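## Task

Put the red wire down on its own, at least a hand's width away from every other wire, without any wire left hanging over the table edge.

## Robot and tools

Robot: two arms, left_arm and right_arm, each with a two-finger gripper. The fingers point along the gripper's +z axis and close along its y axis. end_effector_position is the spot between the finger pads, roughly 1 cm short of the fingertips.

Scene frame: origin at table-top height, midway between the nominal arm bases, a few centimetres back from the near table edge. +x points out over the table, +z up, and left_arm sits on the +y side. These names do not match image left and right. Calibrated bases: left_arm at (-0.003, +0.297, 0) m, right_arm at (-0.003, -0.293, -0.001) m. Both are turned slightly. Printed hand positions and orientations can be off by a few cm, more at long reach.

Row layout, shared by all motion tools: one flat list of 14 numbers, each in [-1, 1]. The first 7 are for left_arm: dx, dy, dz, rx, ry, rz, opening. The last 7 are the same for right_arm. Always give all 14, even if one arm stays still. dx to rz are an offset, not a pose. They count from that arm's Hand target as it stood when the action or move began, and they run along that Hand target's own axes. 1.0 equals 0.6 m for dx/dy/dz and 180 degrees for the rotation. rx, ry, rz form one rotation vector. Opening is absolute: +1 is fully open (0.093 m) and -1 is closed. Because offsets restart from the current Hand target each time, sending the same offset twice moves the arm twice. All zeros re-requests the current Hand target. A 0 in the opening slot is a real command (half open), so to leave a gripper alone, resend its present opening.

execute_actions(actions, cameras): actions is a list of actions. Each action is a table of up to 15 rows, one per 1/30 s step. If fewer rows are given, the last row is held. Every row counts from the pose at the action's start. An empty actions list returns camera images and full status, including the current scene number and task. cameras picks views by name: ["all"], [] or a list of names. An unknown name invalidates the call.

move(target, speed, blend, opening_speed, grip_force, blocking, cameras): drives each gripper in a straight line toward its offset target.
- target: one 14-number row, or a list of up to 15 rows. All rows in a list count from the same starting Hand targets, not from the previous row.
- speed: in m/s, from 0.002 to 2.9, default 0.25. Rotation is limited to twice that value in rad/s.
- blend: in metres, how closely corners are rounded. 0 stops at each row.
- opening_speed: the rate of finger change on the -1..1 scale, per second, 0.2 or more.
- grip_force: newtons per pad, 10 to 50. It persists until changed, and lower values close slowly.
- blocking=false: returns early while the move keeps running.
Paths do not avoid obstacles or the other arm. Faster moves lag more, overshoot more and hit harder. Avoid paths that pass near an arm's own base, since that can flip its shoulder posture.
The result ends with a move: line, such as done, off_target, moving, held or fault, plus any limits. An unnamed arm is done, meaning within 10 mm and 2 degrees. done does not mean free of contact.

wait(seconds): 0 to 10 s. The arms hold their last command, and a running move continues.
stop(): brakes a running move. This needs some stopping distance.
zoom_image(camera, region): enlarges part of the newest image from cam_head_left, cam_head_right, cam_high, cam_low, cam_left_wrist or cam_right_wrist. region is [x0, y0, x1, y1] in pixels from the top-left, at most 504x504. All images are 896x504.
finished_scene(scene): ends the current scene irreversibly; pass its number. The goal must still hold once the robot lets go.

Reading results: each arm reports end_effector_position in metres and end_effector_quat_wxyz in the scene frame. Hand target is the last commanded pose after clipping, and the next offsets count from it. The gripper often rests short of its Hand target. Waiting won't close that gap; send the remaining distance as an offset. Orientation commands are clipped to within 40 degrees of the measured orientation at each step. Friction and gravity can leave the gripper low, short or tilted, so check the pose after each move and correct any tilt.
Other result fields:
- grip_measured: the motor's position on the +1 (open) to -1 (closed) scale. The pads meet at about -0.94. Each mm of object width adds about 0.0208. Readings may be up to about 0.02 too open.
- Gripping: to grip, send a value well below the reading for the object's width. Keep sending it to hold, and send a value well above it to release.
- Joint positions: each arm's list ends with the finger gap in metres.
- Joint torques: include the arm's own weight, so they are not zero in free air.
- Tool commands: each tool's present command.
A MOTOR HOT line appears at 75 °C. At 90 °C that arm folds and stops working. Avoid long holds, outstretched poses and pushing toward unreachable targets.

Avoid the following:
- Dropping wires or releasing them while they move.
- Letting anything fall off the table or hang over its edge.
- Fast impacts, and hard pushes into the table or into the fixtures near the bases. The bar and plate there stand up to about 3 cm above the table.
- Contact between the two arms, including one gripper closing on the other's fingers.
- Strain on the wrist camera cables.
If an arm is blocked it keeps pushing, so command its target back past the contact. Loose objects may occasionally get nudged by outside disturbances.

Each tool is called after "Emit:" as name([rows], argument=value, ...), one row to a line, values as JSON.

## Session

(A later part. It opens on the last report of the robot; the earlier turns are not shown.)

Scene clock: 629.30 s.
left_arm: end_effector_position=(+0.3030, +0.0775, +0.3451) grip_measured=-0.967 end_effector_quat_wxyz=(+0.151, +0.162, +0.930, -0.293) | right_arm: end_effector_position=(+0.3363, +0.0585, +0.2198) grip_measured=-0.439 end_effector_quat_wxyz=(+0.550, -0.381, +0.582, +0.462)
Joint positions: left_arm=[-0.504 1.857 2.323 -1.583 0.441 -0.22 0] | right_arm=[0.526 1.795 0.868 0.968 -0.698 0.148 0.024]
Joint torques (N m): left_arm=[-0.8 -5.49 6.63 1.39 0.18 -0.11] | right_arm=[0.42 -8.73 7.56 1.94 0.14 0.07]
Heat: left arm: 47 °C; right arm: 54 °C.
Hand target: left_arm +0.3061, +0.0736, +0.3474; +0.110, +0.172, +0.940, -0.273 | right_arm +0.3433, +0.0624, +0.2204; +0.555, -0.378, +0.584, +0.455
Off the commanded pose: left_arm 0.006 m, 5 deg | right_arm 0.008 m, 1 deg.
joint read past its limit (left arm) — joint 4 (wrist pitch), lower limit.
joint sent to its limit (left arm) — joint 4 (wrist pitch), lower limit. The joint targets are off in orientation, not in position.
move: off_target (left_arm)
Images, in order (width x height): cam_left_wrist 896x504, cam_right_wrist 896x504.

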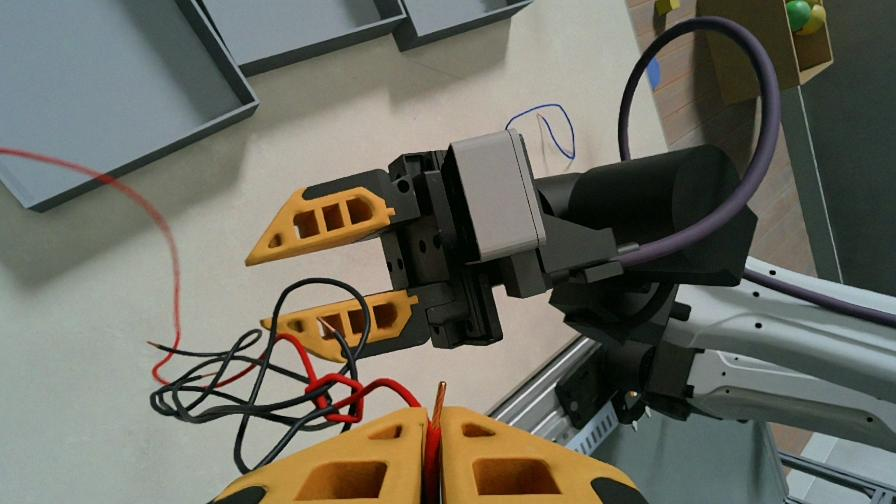

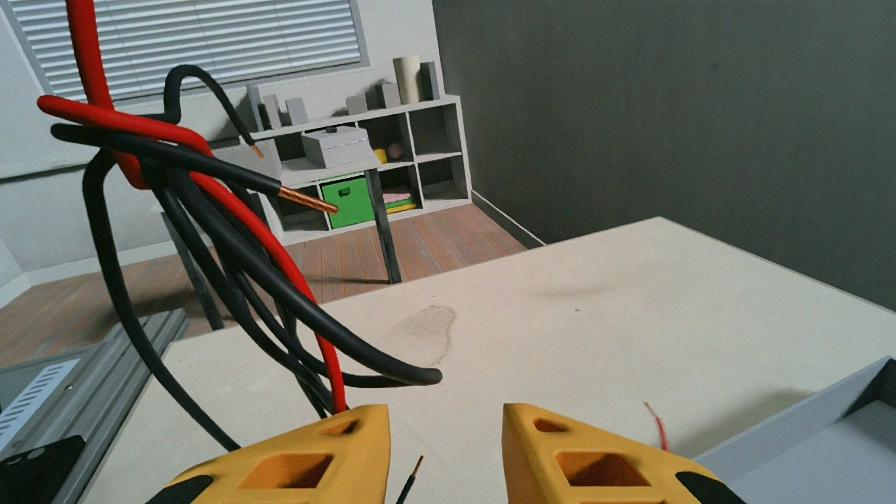

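Emit:
move([
  [0,0,0,0,0,0,-1,-0.016,0.006,0.01,0,0,0,-0.44],
  [0,0,0,0,0,0,-1,-0.016,0.006,0.01,0,0,0,-1],
], speed=0.08, opening_speed=1.5, cameras=["cam_right_wrist"])

Scene clock: 635.87 s.
left_arm: end_effector_position=(+0.3030, +0.0775, +0.3451) grip_measured=-0.967 end_effector_quat_wxyz=(+0.151, +0.162, +0.930, -0.293) | right_arm: end_effector_position=(+0.3388, +0.0642, +0.2224) grip_measured=-0.992 end_effector_quat_wxyz=(+0.546, -0.378, +0.589, +0.461)
Joint positions: left_arm=[-0.504 1.857 2.323 -1.583 0.441 -0.22 0] | right_arm=[0.537 1.795 0.898 0.922 -0.682 0.148 0]
Joint torques (N m): left_arm=[-0.7 -5.53 6.58 1.39 0.19 -0.12] | right_arm=[0.92 -10.61 7.66 1.91 0.18 0.03]
Heat: left arm: 46 °C; right arm: 54 °C.
Hand target: left_arm +0.3061, +0.0736, +0.3474; +0.110, +0.172, +0.940, -0.273 | right_arm +0.3427, +0.0685, +0.2305; +0.555, -0.378, +0.584, +0.455
Off the commanded pose: left_arm 0.006 m, 5 deg | right_arm 0.010 m, 1 deg.
joint read past its limit (left arm) — joint 4 (wrist pitch), lower limit.
joint sent to its limit (left arm) — joint 4 (wrist pitch), lower limit. The joint targets are off in orientation, not in position.
move: off_target (left_arm)
Images, in order (width x height): cam_right_wrist 896x504.

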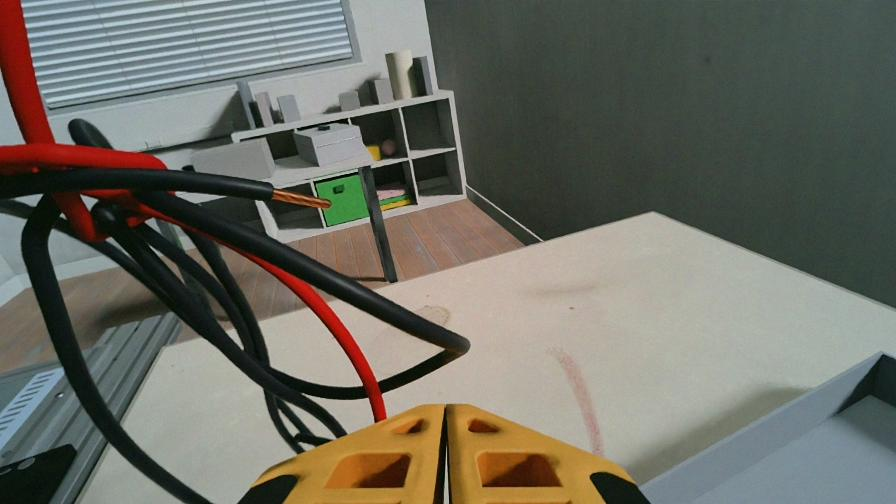

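Emit:
move([
  [0,0,0,0,0,0,-1,0,0.0,-0.06,0,0,0,-1],
  [0,0,0,0,0,0,-1,-0.045,-0.01,-0.06,0,0,0,-0.5],
], speed=0.12, cameras=["cam_right_wrist","cam_left_wrist"])

Scene clock: 642.60 s.
left_arm: end_effector_position=(+0.3030, +0.0775, +0.3451) grip_measured=-0.967 end_effector_quat_wxyz=(+0.151, +0.162, +0.930, -0.293) | right_arm: end_effector_position=(+0.3394, +0.0319, +0.2377) grip_measured=-0.501 end_effector_quat_wxyz=(+0.543, -0.373, +0.599, +0.456)
Joint positions: left_arm=[-0.504 1.857 2.323 -1.583 0.441 -0.22 0] | right_arm=[0.462 1.685 0.858 0.831 -0.74 0.148 0.021]
Joint torques (N m): left_arm=[-0.72 -5.53 6.67 1.38 0.19 -0.12] | right_arm=[-0.39 -11.69 7.91 1.87 -0.15 0.07]
Motor temperatures (°C): left_arm=[25 46 39 34 27 25 27] | right_arm=[26 55 38 33 28 23 30]
Heat: left arm: 46 °C; right arm: 55 °C.
Hand target: left_arm +0.3061, +0.0736, +0.3474; +0.110, +0.172, +0.940, -0.273 | right_arm +0.3400, +0.0308, +0.2553; +0.555, -0.378, +0.584, +0.456
Off the commanded pose: left_arm 0.006 m, 5 deg | right_arm 0.018 m, 2 deg.
joint read past its limit (left arm) — joint 4 (wrist pitch), lower limit.
joint sent to its limit (left arm) — joint 4 (wrist pitch), lower limit. The joint targets are off in orientation, not in position.
move: off_target (left_arm, right_arm); target 2's new opening was sent with right_arm's hand 0.017 m and 2 deg from that target
Images, in order (width x height): cam_left_wrist 896x504, cam_right_wrist 896x504.

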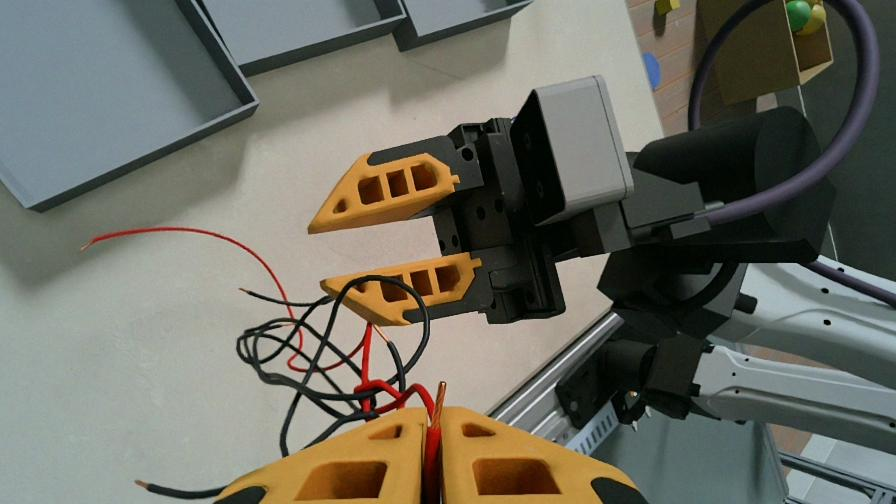

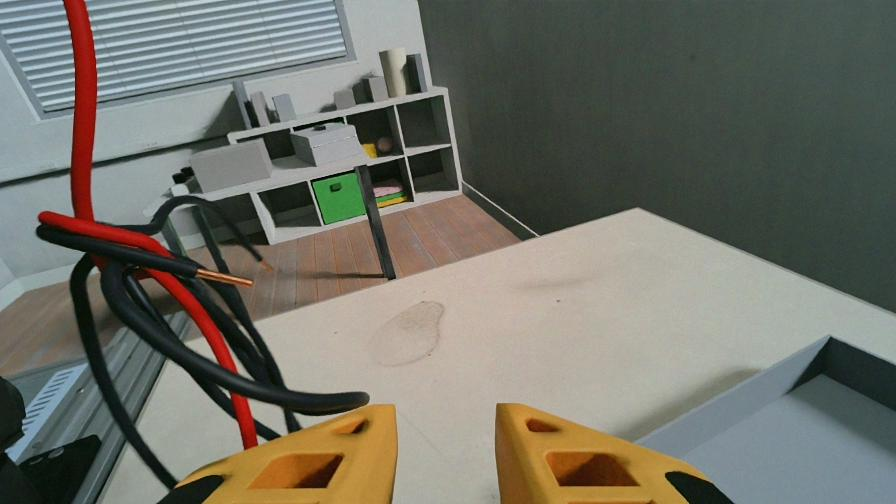

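Emit:
move([
  [0,0,0,0,0,0,-1,0.0,-0.03,-0.05,0,0,0.5,-0.3],
], speed=0.15, cameras=["cam_right_wrist","cam_left_wrist"])

Scene clock: 651.70 s.
left_arm: end_effector_position=(+0.3030, +0.0775, +0.3451) grip_measured=-0.967 end_effector_quat_wxyz=(+0.151, +0.162, +0.930, -0.293) | right_arm: end_effector_position=(+0.3526, +0.0014, +0.2433) grip_measured=-0.301 end_effector_quat_wxyz=(+0.069, +0.150, +0.686, +0.709)
Joint positions: left_arm=[-0.504 1.857 2.323 -1.583 0.441 -0.22 0] | right_arm=[0.362 1.673 0.858 0.835 -0.844 1.708 0.031]
Joint torques (N m): left_arm=[-0.7 -5.52 6.68 1.38 0.21 -0.13] | right_arm=[-0.65 -12.25 5.15 2.07 -0.14 0.21]
Motor temperatures (°C): left_arm=[25 45 39 33 27 25 27] | right_arm=[26 58 38 34 28 23 30]
Heat: left arm: 45 °C; right arm: 58 °C.
Hand target: left_arm +0.3061, +0.0736, +0.3474; +0.110, +0.172, +0.940, -0.273 | right_arm +0.3479, -0.0032, +0.2525; +0.070, +0.146, +0.681, +0.714
Off the commanded pose: left_arm 0.006 m, 5 deg | right_arm 0.011 m, 1 deg.
joint read past its limit (left arm) — joint 4 (wrist pitch), lower limit.
joint sent to its limit (left arm) — joint 4 (wrist pitch), lower limit. The joint targets are off in orientation, not in position.
move: off_target (left_arm, right_arm)
Images, in order (width x height): cam_left_wrist 896x504, cam_right_wrist 896x504.

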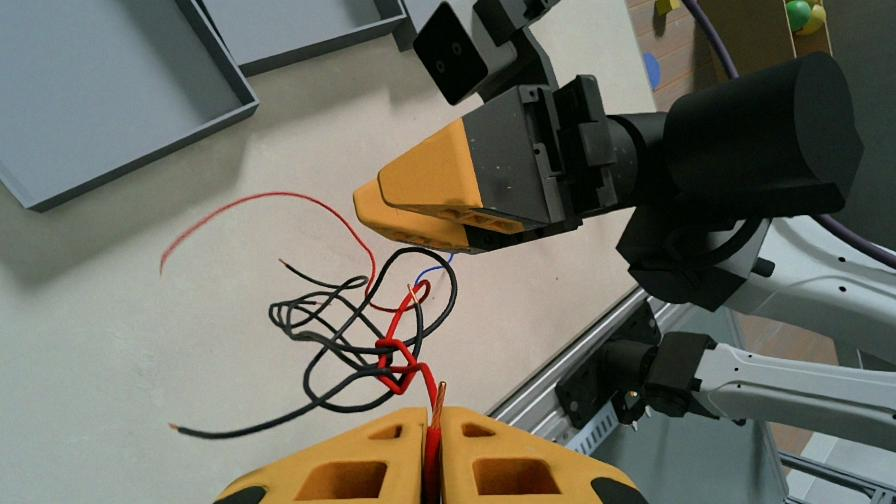

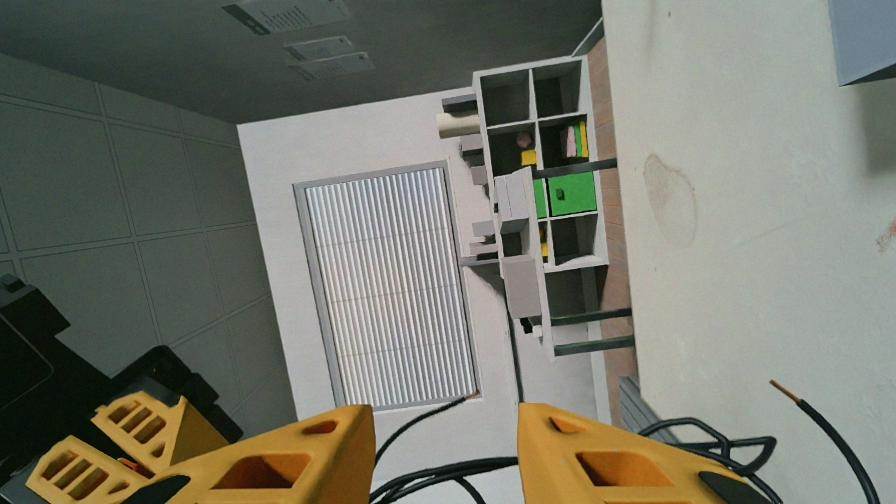

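Emit:
move([
  [0,0,0,0,0,0,-1,0.045,-0.097,-0.062,0,0,-0.5,-0.5],
  [0,0,0,0,0,0,-1,0.045,-0.097,0.04,0,0,-0.5,-0.52],
], speed=0.15, cameras=["cam_right_wrist","cam_left_wrist"])

Scene clock: 669.33 s.
left_arm: end_effector_position=(+0.3030, +0.0775, +0.3451) grip_measured=-0.967 end_effector_quat_wxyz=(+0.151, +0.162, +0.930, -0.293) | right_arm: end_effector_position=(+0.3171, +0.0276, +0.1978) grip_measured=-0.519 end_effector_quat_wxyz=(+0.548, -0.378, +0.584, +0.464)
Joint positions: left_arm=[-0.504 1.857 2.323 -1.583 0.441 -0.22 0] | right_arm=[0.477 1.755 0.698 1.098 -0.745 0.159 0.02]
Joint torques (N m): left_arm=[-0.7 -5.52 6.65 1.39 0.21 -0.11] | right_arm=[0.47 -7.61 7.16 1.84 0.21 0.04]
Motor temperatures (°C): left_arm=[25 45 39 33 27 25 27] | right_arm=[26 59 37 35 28 23 30]
Heat: left arm: 45 °C; right arm: 59 °C.
Hand target: left_arm +0.3061, +0.0736, +0.3474; +0.110, +0.172, +0.940, -0.273 | right_arm +0.3239, +0.0314, +0.1985; +0.555, -0.378, +0.584, +0.455
Off the commanded pose: left_arm 0.006 m, 5 deg | right_arm 0.008 m, 1 deg.
joint read past its limit (left arm) — joint 4 (wrist pitch), lower limit.
joint sent to its limit (left arm) — joint 4 (wrist pitch), lower limit. The joint targets are off in orientation, not in position.
move: off_target (left_arm)
Images, in order (width x height): cam_left_wrist 896x504, cam_right_wrist 896x504.

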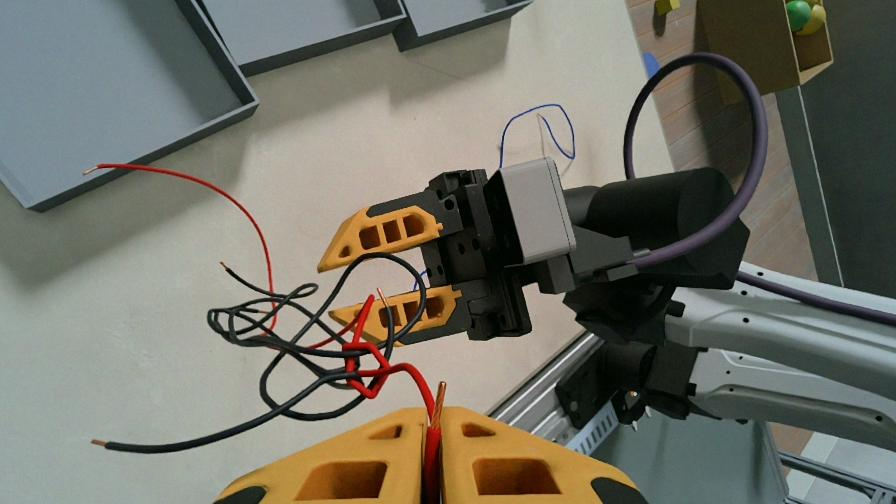

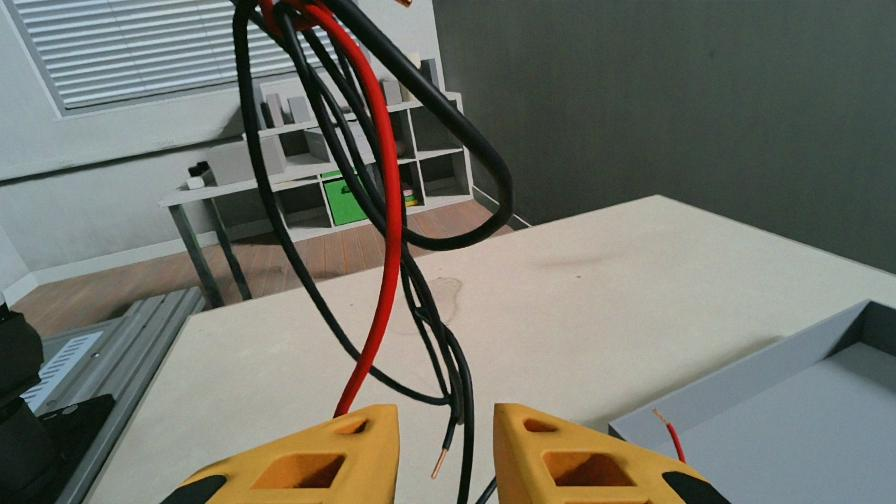

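Emit:
move([
  [0,0,0,0,0,0,-1,0,-0.005,0.09,0,0,0,-0.5],
  [0,0,0,0,0,0,-1,0,-0.005,0.09,0,0,0,-1],
], speed=0.1, opening_speed=1.5, cameras=["cam_right_wrist","cam_left_wrist"])

Emit:
zoom_image(camera="cam_right_wrist", region=[250, 100, 650, 500])

Scene clock: 675.53 s.
left_arm: end_effector_position=(+0.3030, +0.0776, +0.3451) grip_measured=-0.967 end_effector_quat_wxyz=(+0.151, +0.161, +0.930, -0.293) | right_arm: end_effector_position=(+0.3371, +0.0772, +0.2002) grip_measured=-0.986 end_effector_quat_wxyz=(+0.549, -0.378, +0.584, +0.464)
Joint positions: left_arm=[-0.504 1.857 2.323 -1.583 0.441 -0.22 0] | right_arm=[0.569 1.885 0.887 1.037 -0.653 0.154 0]
Joint torques (N m): left_arm=[-0.75 -5.46 6.68 1.38 0.2 -0.11] | right_arm=[0.72 -9.44 7.73 1.86 0.19 -0.02]
Motor temperatures (°C): left_arm=[25 45 39 33 27 25 27] | right_arm=[26 58 38 35 28 23 30]
Heat: left arm: 45 °C; right arm: 58 °C.
Hand target: left_arm +0.3061, +0.0736, +0.3474; +0.110, +0.172, +0.940, -0.273 | right_arm +0.3432, +0.0820, +0.1999; +0.555, -0.378, +0.584, +0.455
Off the commanded pose: left_arm 0.006 m, 5 deg | right_arm 0.008 m, 1 deg.
joint read past its limit (left arm) — joint 4 (wrist pitch), lower limit.
joint sent to its limit (left arm) — joint 4 (wrist pitch), lower limit. The joint targets are off in orientation, not in position.
move: off_target (left_arm)
Images, in order (width x height): cam_left_wrist 896x504, cam_right_wrist 896x504.

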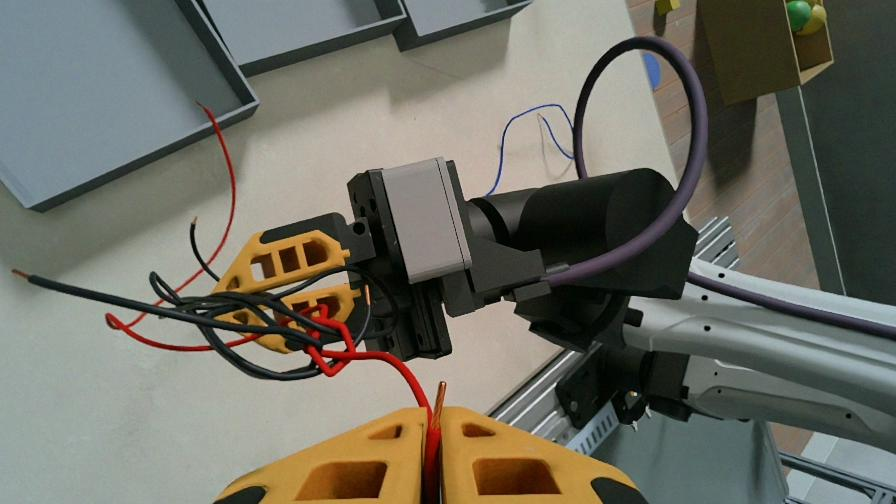

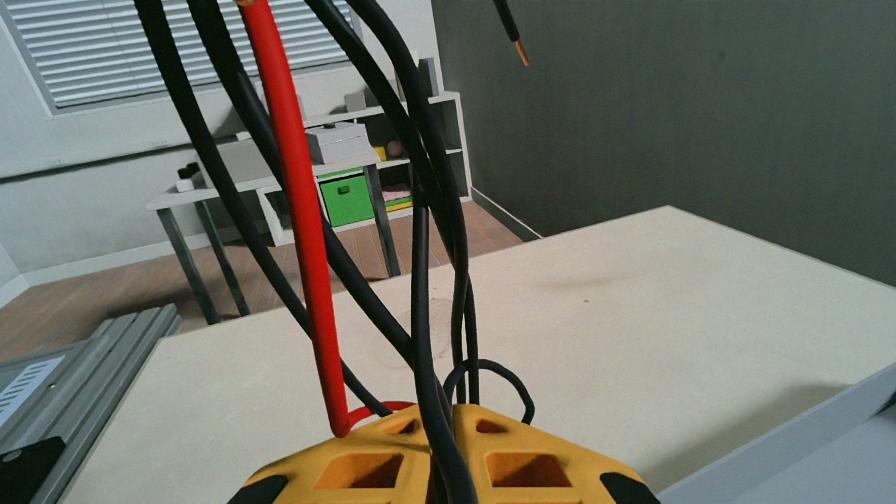

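Scaled by 1.260 from the camera's 896x504 image, which has a finer 1280x720 frame.

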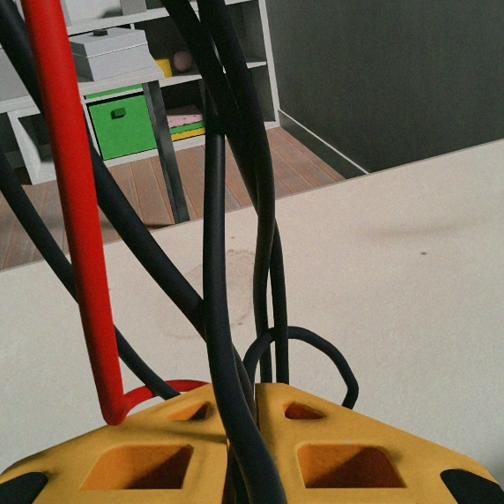

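Emit:
move(target=[0,0,0,0,0,0,-1,0.126,-0.045,-0.099,0,0,0,-1], speed=0.07, cameras=["cam_right_wrist","cam_left_wrist","cam_low"])

Emit:
zoom_image(camera="cam_low", region=[220, 30, 420, 270])

Scene clock: 680.83 s.
left_arm: end_effector_position=(+0.3064, +0.0795, +0.3363) grip_measured=-0.967 end_effector_quat_wxyz=(+0.142, +0.157, +0.937, -0.279) | right_arm: end_effector_position=(+0.3423, +0.0272, +0.1441) grip_measured=-0.987 end_effector_quat_wxyz=(+0.578, -0.383, +0.557, +0.458)
Joint positions: left_arm=[-0.504 1.874 2.323 -1.595 0.418 -0.22 0] | right_arm=[0.441 2.075 0.739 1.454 -0.774 0.154 0]
Joint torques (N m): left_arm=[-0.72 -7.01 6.67 1.49 0.41 -0.11] | right_arm=[-1.16 -8.29 2.41 1.61 -0.07 0.05]
Motor temperatures (°C): left_arm=[25 45 39 34 27 25 27] | right_arm=[26 58 38 35 28 23 30]
Heat: left arm: 45 °C; right arm: 58 °C.
Hand target: left_arm +0.3061, +0.0735, +0.3474; +0.111, +0.172, +0.940, -0.273 | right_arm +0.3433, +0.0221, +0.1198; +0.555, -0.378, +0.584, +0.456
Off the commanded pose: left_arm 0.013 m, 4 deg | right_arm 0.025 m, 4 deg.
joint read past its limit (left arm) — joint 4 (wrist pitch), lower limit.
joint sent to its limit (left arm) — joint 4 (wrist pitch), lower limit. The joint targets are off in orientation, not in position.
move: off_target (left_arm, right_arm)
Images, in order (width x height): cam_low 896x504, cam_left_wrist 896x504, cam_right_wrist 896x504.

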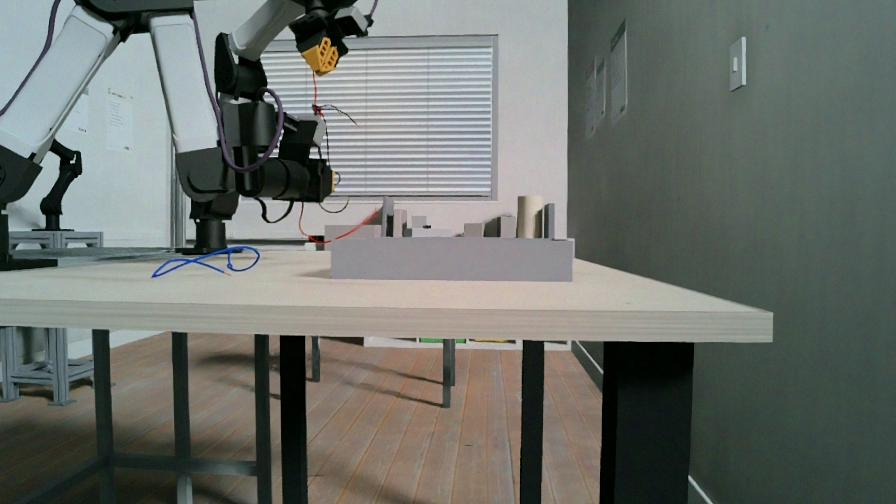

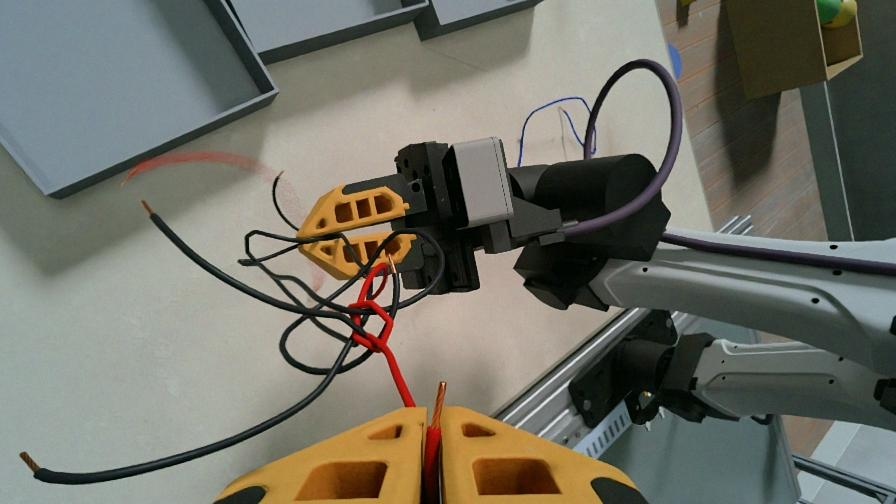

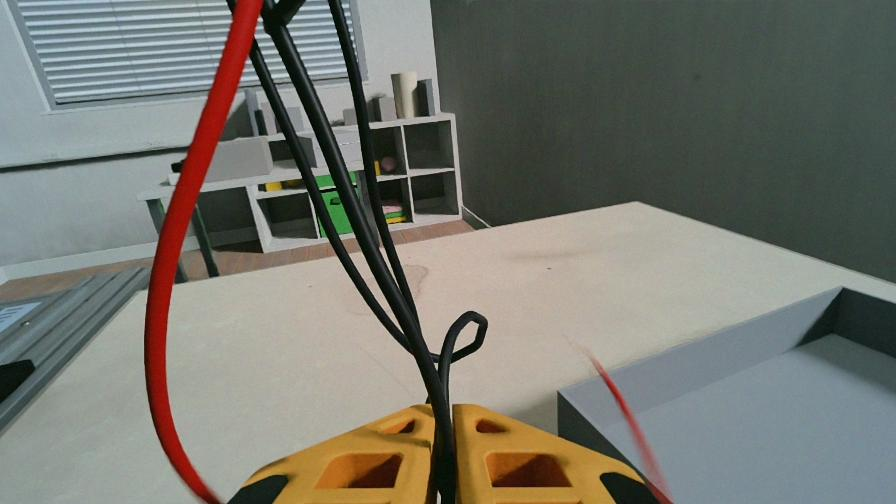

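Scaled by 2.100 from the camera's 896x504 image, which has a finer 1280x720 frame.

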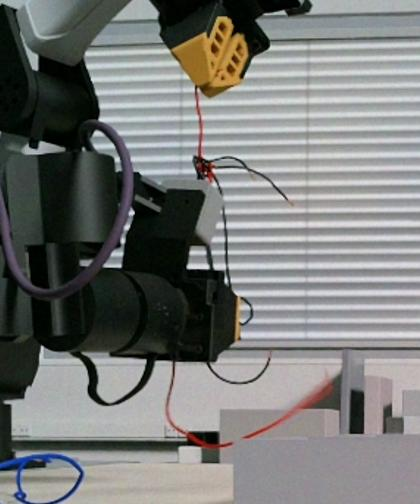

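Emit:
move(target=[0.0,0.06,-0.05,0,0,0,-1,0.08,-0.05,-0.13,0,0,0,-1], speed=0.07, cameras=["cam_right_wrist","cam_left_wrist","cam_low"])

Emit:
zoom_image(camera="cam_left_wrist", region=[192, 100, 596, 504])

Scene clock: 686.73 s.
left_arm: end_effector_position=(+0.3218, +0.1072, +0.3225) grip_measured=-0.967 end_effector_quat_wxyz=(+0.131, +0.146, +0.939, -0.284) | right_arm: end_effector_position=(+0.3395, -0.0420, +0.0828) grip_measured=-0.987 end_effector_quat_wxyz=(+0.525, -0.406, +0.586, +0.466)
Joint positions: left_arm=[-0.402 1.874 2.267 -1.597 0.467 -0.138 0] | right_arm=[0.227 2.181 0.651 1.496 -1.051 0.094 0]
Joint torques (N m): left_arm=[1.94 -11.97 6.37 1.36 0.42 0.18] | right_arm=[-3.14 -5.27 0.18 2.64 0.21 0.07]
Motor temperatures (°C): left_arm=[25 46 39 34 27 25 27] | right_arm=[26 57 37 35 28 23 31]
Heat: left arm: 46 °C; right arm: 57 °C.
Hand target: left_arm +0.3166, +0.1186, +0.3551; +0.111, +0.172, +0.940, -0.273 | right_arm +0.3434, -0.0581, +0.0663; +0.555, -0.378, +0.584, +0.456
Off the commanded pose: left_arm 0.035 m, 4 deg | right_arm 0.023 m, 5 deg.
joint read past its limit (left arm) — joint 4 (wrist pitch), lower limit.
joint sent to its limit (left arm) — joint 4 (wrist pitch), lower limit. The joint targets are off in orientation, not in position.
joint sent to its limit (right arm) — joint 4 (wrist pitch), upper limit. The joint targets are off in orientation, not in position.
move: off_target (left_arm, right_arm)
Images, in order (width x height): cam_low 896x504, cam_left_wrist 896x504, cam_right_wrist 896x504.

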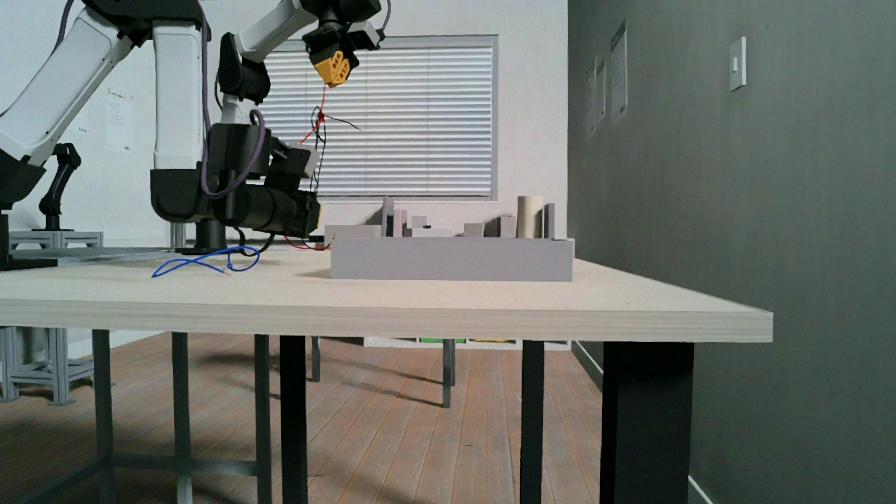

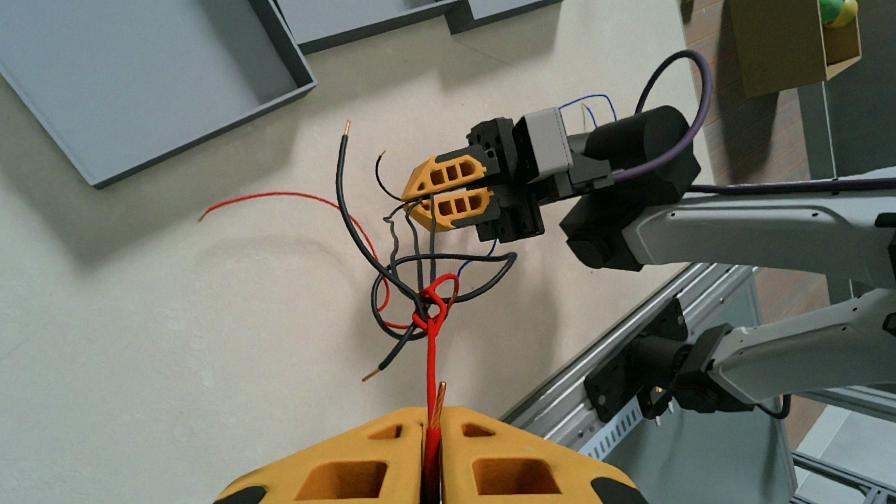

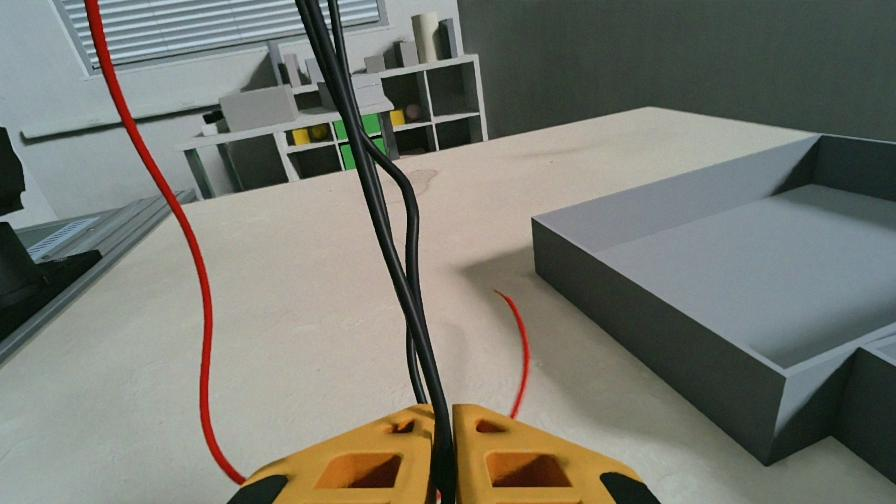

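Scaled by 1.248 from the camera's 896x504 image, which has a finer 1280x720 frame.

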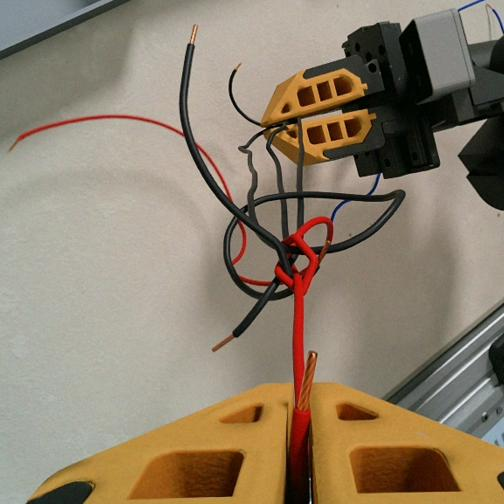

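Emit:
move(target=[0.035,0.105,-0.073,0,0,0,-1,-0.06,-0.045,-0.158,0,0,0,-1], speed=0.07, cameras=["cam_right_wrist","cam_left_wrist","cam_head_left"])

Emit:
zoom_image(camera="cam_left_wrist", region=[192, 100, 596, 504])

Scene clock: 693.23 s.
left_arm: end_effector_position=(+0.3218, +0.1971, +0.3449) grip_measured=-0.967 end_effector_quat_wxyz=(+0.209, +0.126, +0.927, -0.285) | right_arm: end_effector_position=(+0.3463, -0.1573, +0.0855) grip_measured=-0.987 end_effector_quat_wxyz=(+0.527, -0.363, +0.612, +0.464)
Joint positions: left_arm=[-0.129 1.71 2.14 -1.59 0.547 0.072 0] | right_arm=[-0.136 2.136 0.579 1.49 -1.341 0.125 0]
Joint torques (N m): left_arm=[0.21 -7.83 4.49 1.35 0.4 0.15] | right_arm=[-0.31 -10.52 2.06 2.52 -0.16 0.26]
Motor temperatures (°C): left_arm=[25 50 39 34 28 25 27] | right_arm=[26 56 37 36 28 23 31]
Heat: left arm: 50 °C; right arm: 56 °C.
Hand target: left_arm +0.3164, +0.1981, +0.3551; +0.111, +0.172, +0.940, -0.273 | right_arm +0.3437, -0.1588, +0.0962; +0.555, -0.378, +0.584, +0.455
Off the commanded pose: left_arm 0.011 m, 13 deg | right_arm 0.011 m, 5 deg.
joint read past its limit (left arm) — joint 4 (wrist pitch), lower limit.
joint sent to its limit (left arm) — joint 4 (wrist pitch), lower limit. The joint targets are off in orientation, not in position.
joint sent to its limit (right arm) — joint 4 (wrist pitch), upper limit. The joint targets still meet the commanded pose.
move: off_target (left_arm, right_arm)
Images, in order (width x height): cam_head_left 896x504, cam_left_wrist 896x504, cam_right_wrist 896x504.

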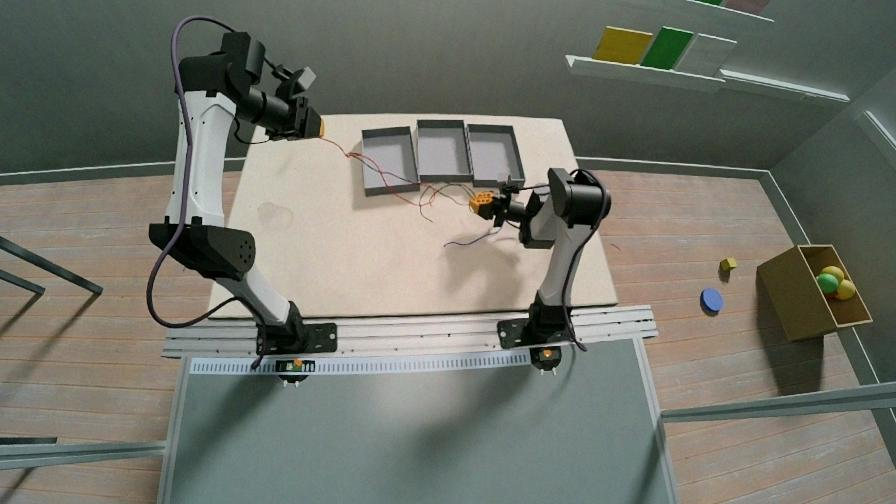

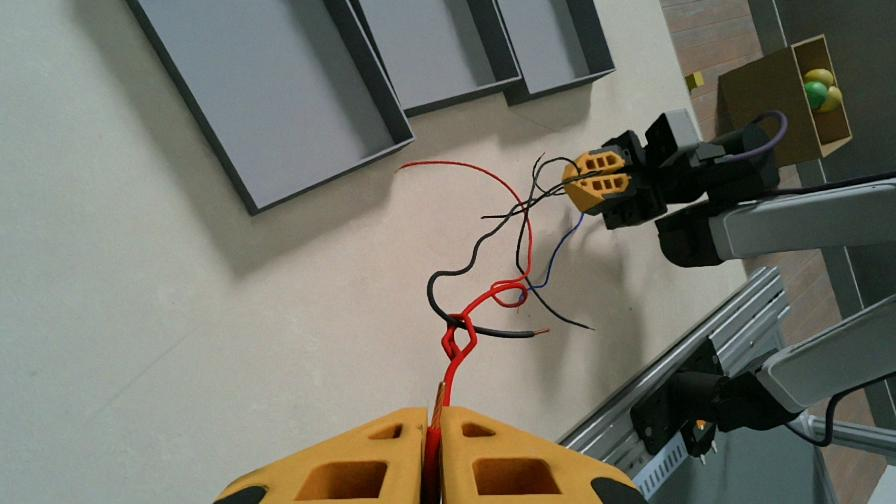

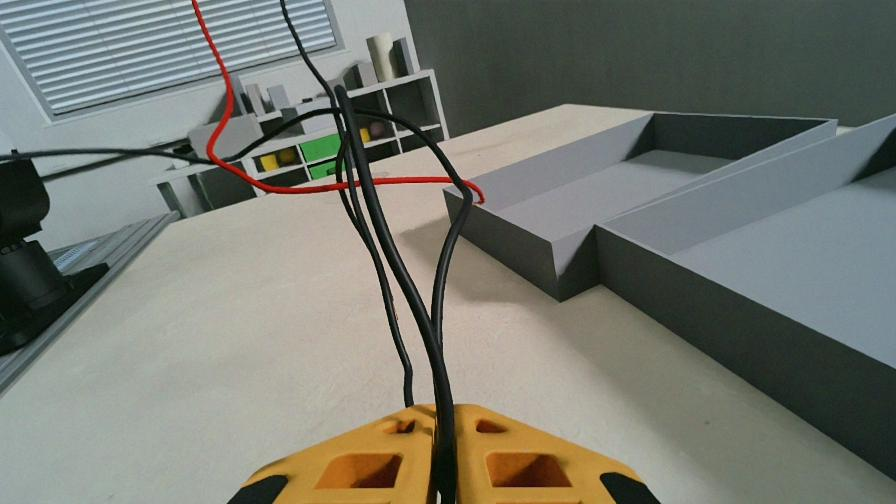

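Scaled by 1.248 from the camera's 896x504 image, which has a finer 1280x720 frame.

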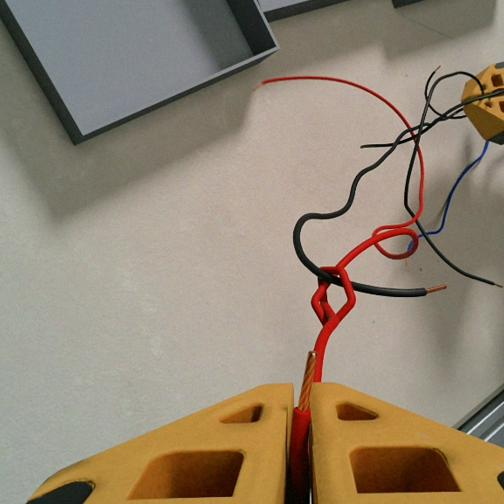

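Emit:
move(target=[0,0.02,-0.02,0,0,0,-1,-0.049,-0.028,-0.18,0.139,0,0,-1], speed=0.08, cameras=["cam_right_wrist","cam_left_wrist","cam_head_left"])

Emit:
zoom_image(camera="cam_left_wrist", region=[292, 100, 696, 504])

Scene clock: 701.77 s.
left_arm: end_effector_position=(+0.3254, +0.2135, +0.3473) grip_measured=-0.967 end_effector_quat_wxyz=(+0.224, +0.120, +0.925, -0.281) | right_arm: end_effector_position=(+0.3299, -0.2654, +0.1173) grip_measured=-0.987 end_effector_quat_wxyz=(+0.616, -0.250, +0.668, +0.333)
Joint positions: left_arm=[-0.076 1.703 2.14 -1.59 0.558 0.109 0] | right_arm=[-0.474 1.861 0.349 1.442 -1.272 0.072 0]
Joint torques (N m): left_arm=[0.31 -7.9 4.75 1.36 0.44 0.14] | right_arm=[-0.51 -9.76 1.95 1.59 0.12 -0.11]
Motor temperatures (°C): left_arm=[25 50 38 34 28 25 27] | right_arm=[26 57 36 37 27 23 31]
Heat: left arm: 50 °C; right arm: 57 °C.
Hand target: left_arm +0.3197, +0.2142, +0.3592; +0.110, +0.172, +0.940, -0.273 | right_arm +0.3296, -0.2684, +0.1201; +0.624, -0.249, +0.669, +0.318
Off the commanded pose: left_arm 0.013 m, 14 deg | right_arm 0.004 m, 2 deg.
joint read past its limit (left arm) — joint 4 (wrist pitch), lower limit.
joint sent to its limit (left arm) — joint 4 (wrist pitch), lower limit. The joint targets are off in orientation, not in position.
move: off_target (left_arm)
Images, in order (width x height): cam_head_left 896x504, cam_left_wrist 896x504, cam_right_wrist 896x504.

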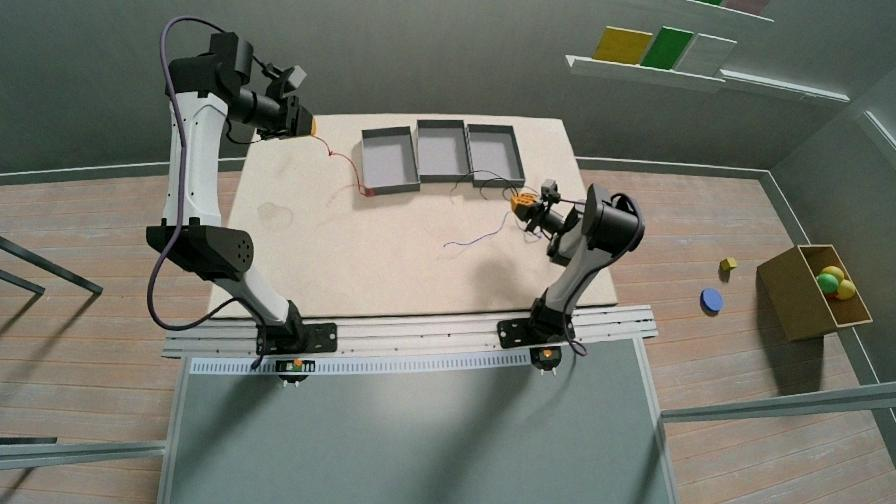

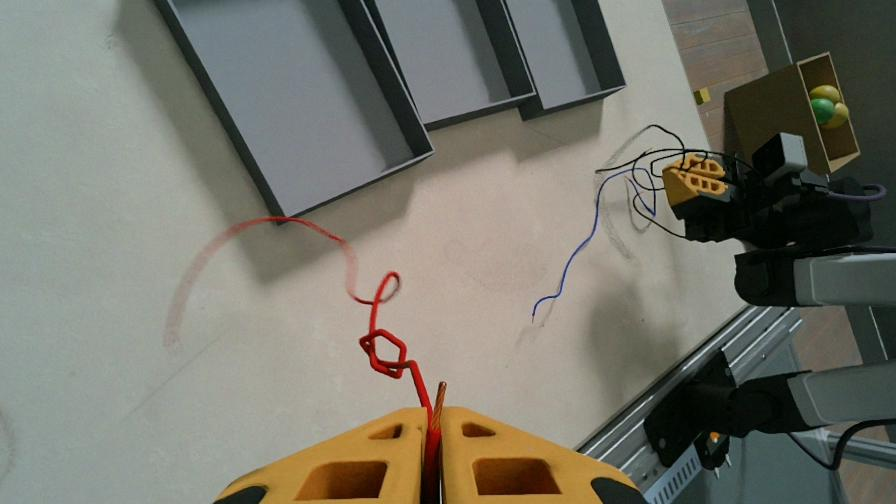

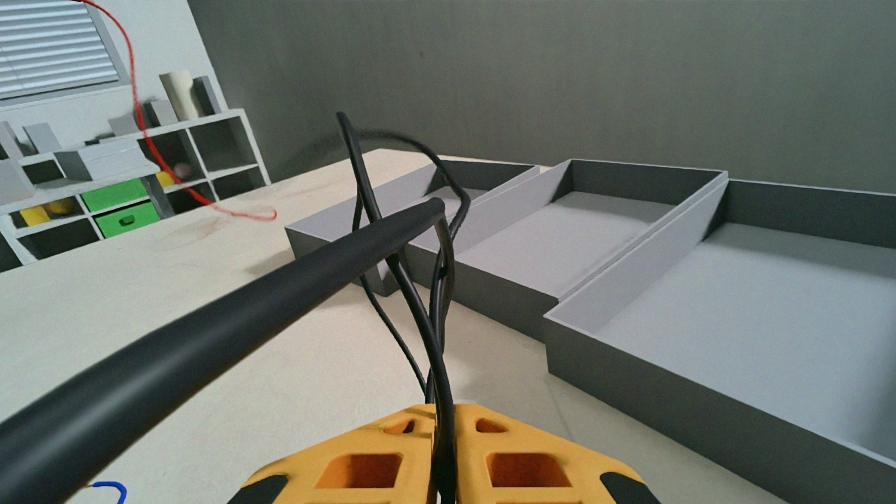

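Scaled by 1.248 from the camera's 896x504 image, which has a finer 1280x720 frame.

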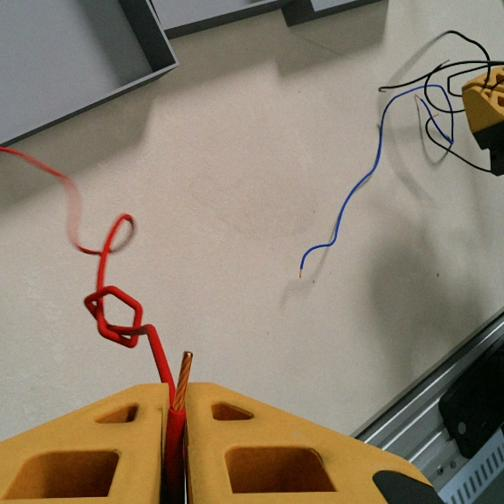

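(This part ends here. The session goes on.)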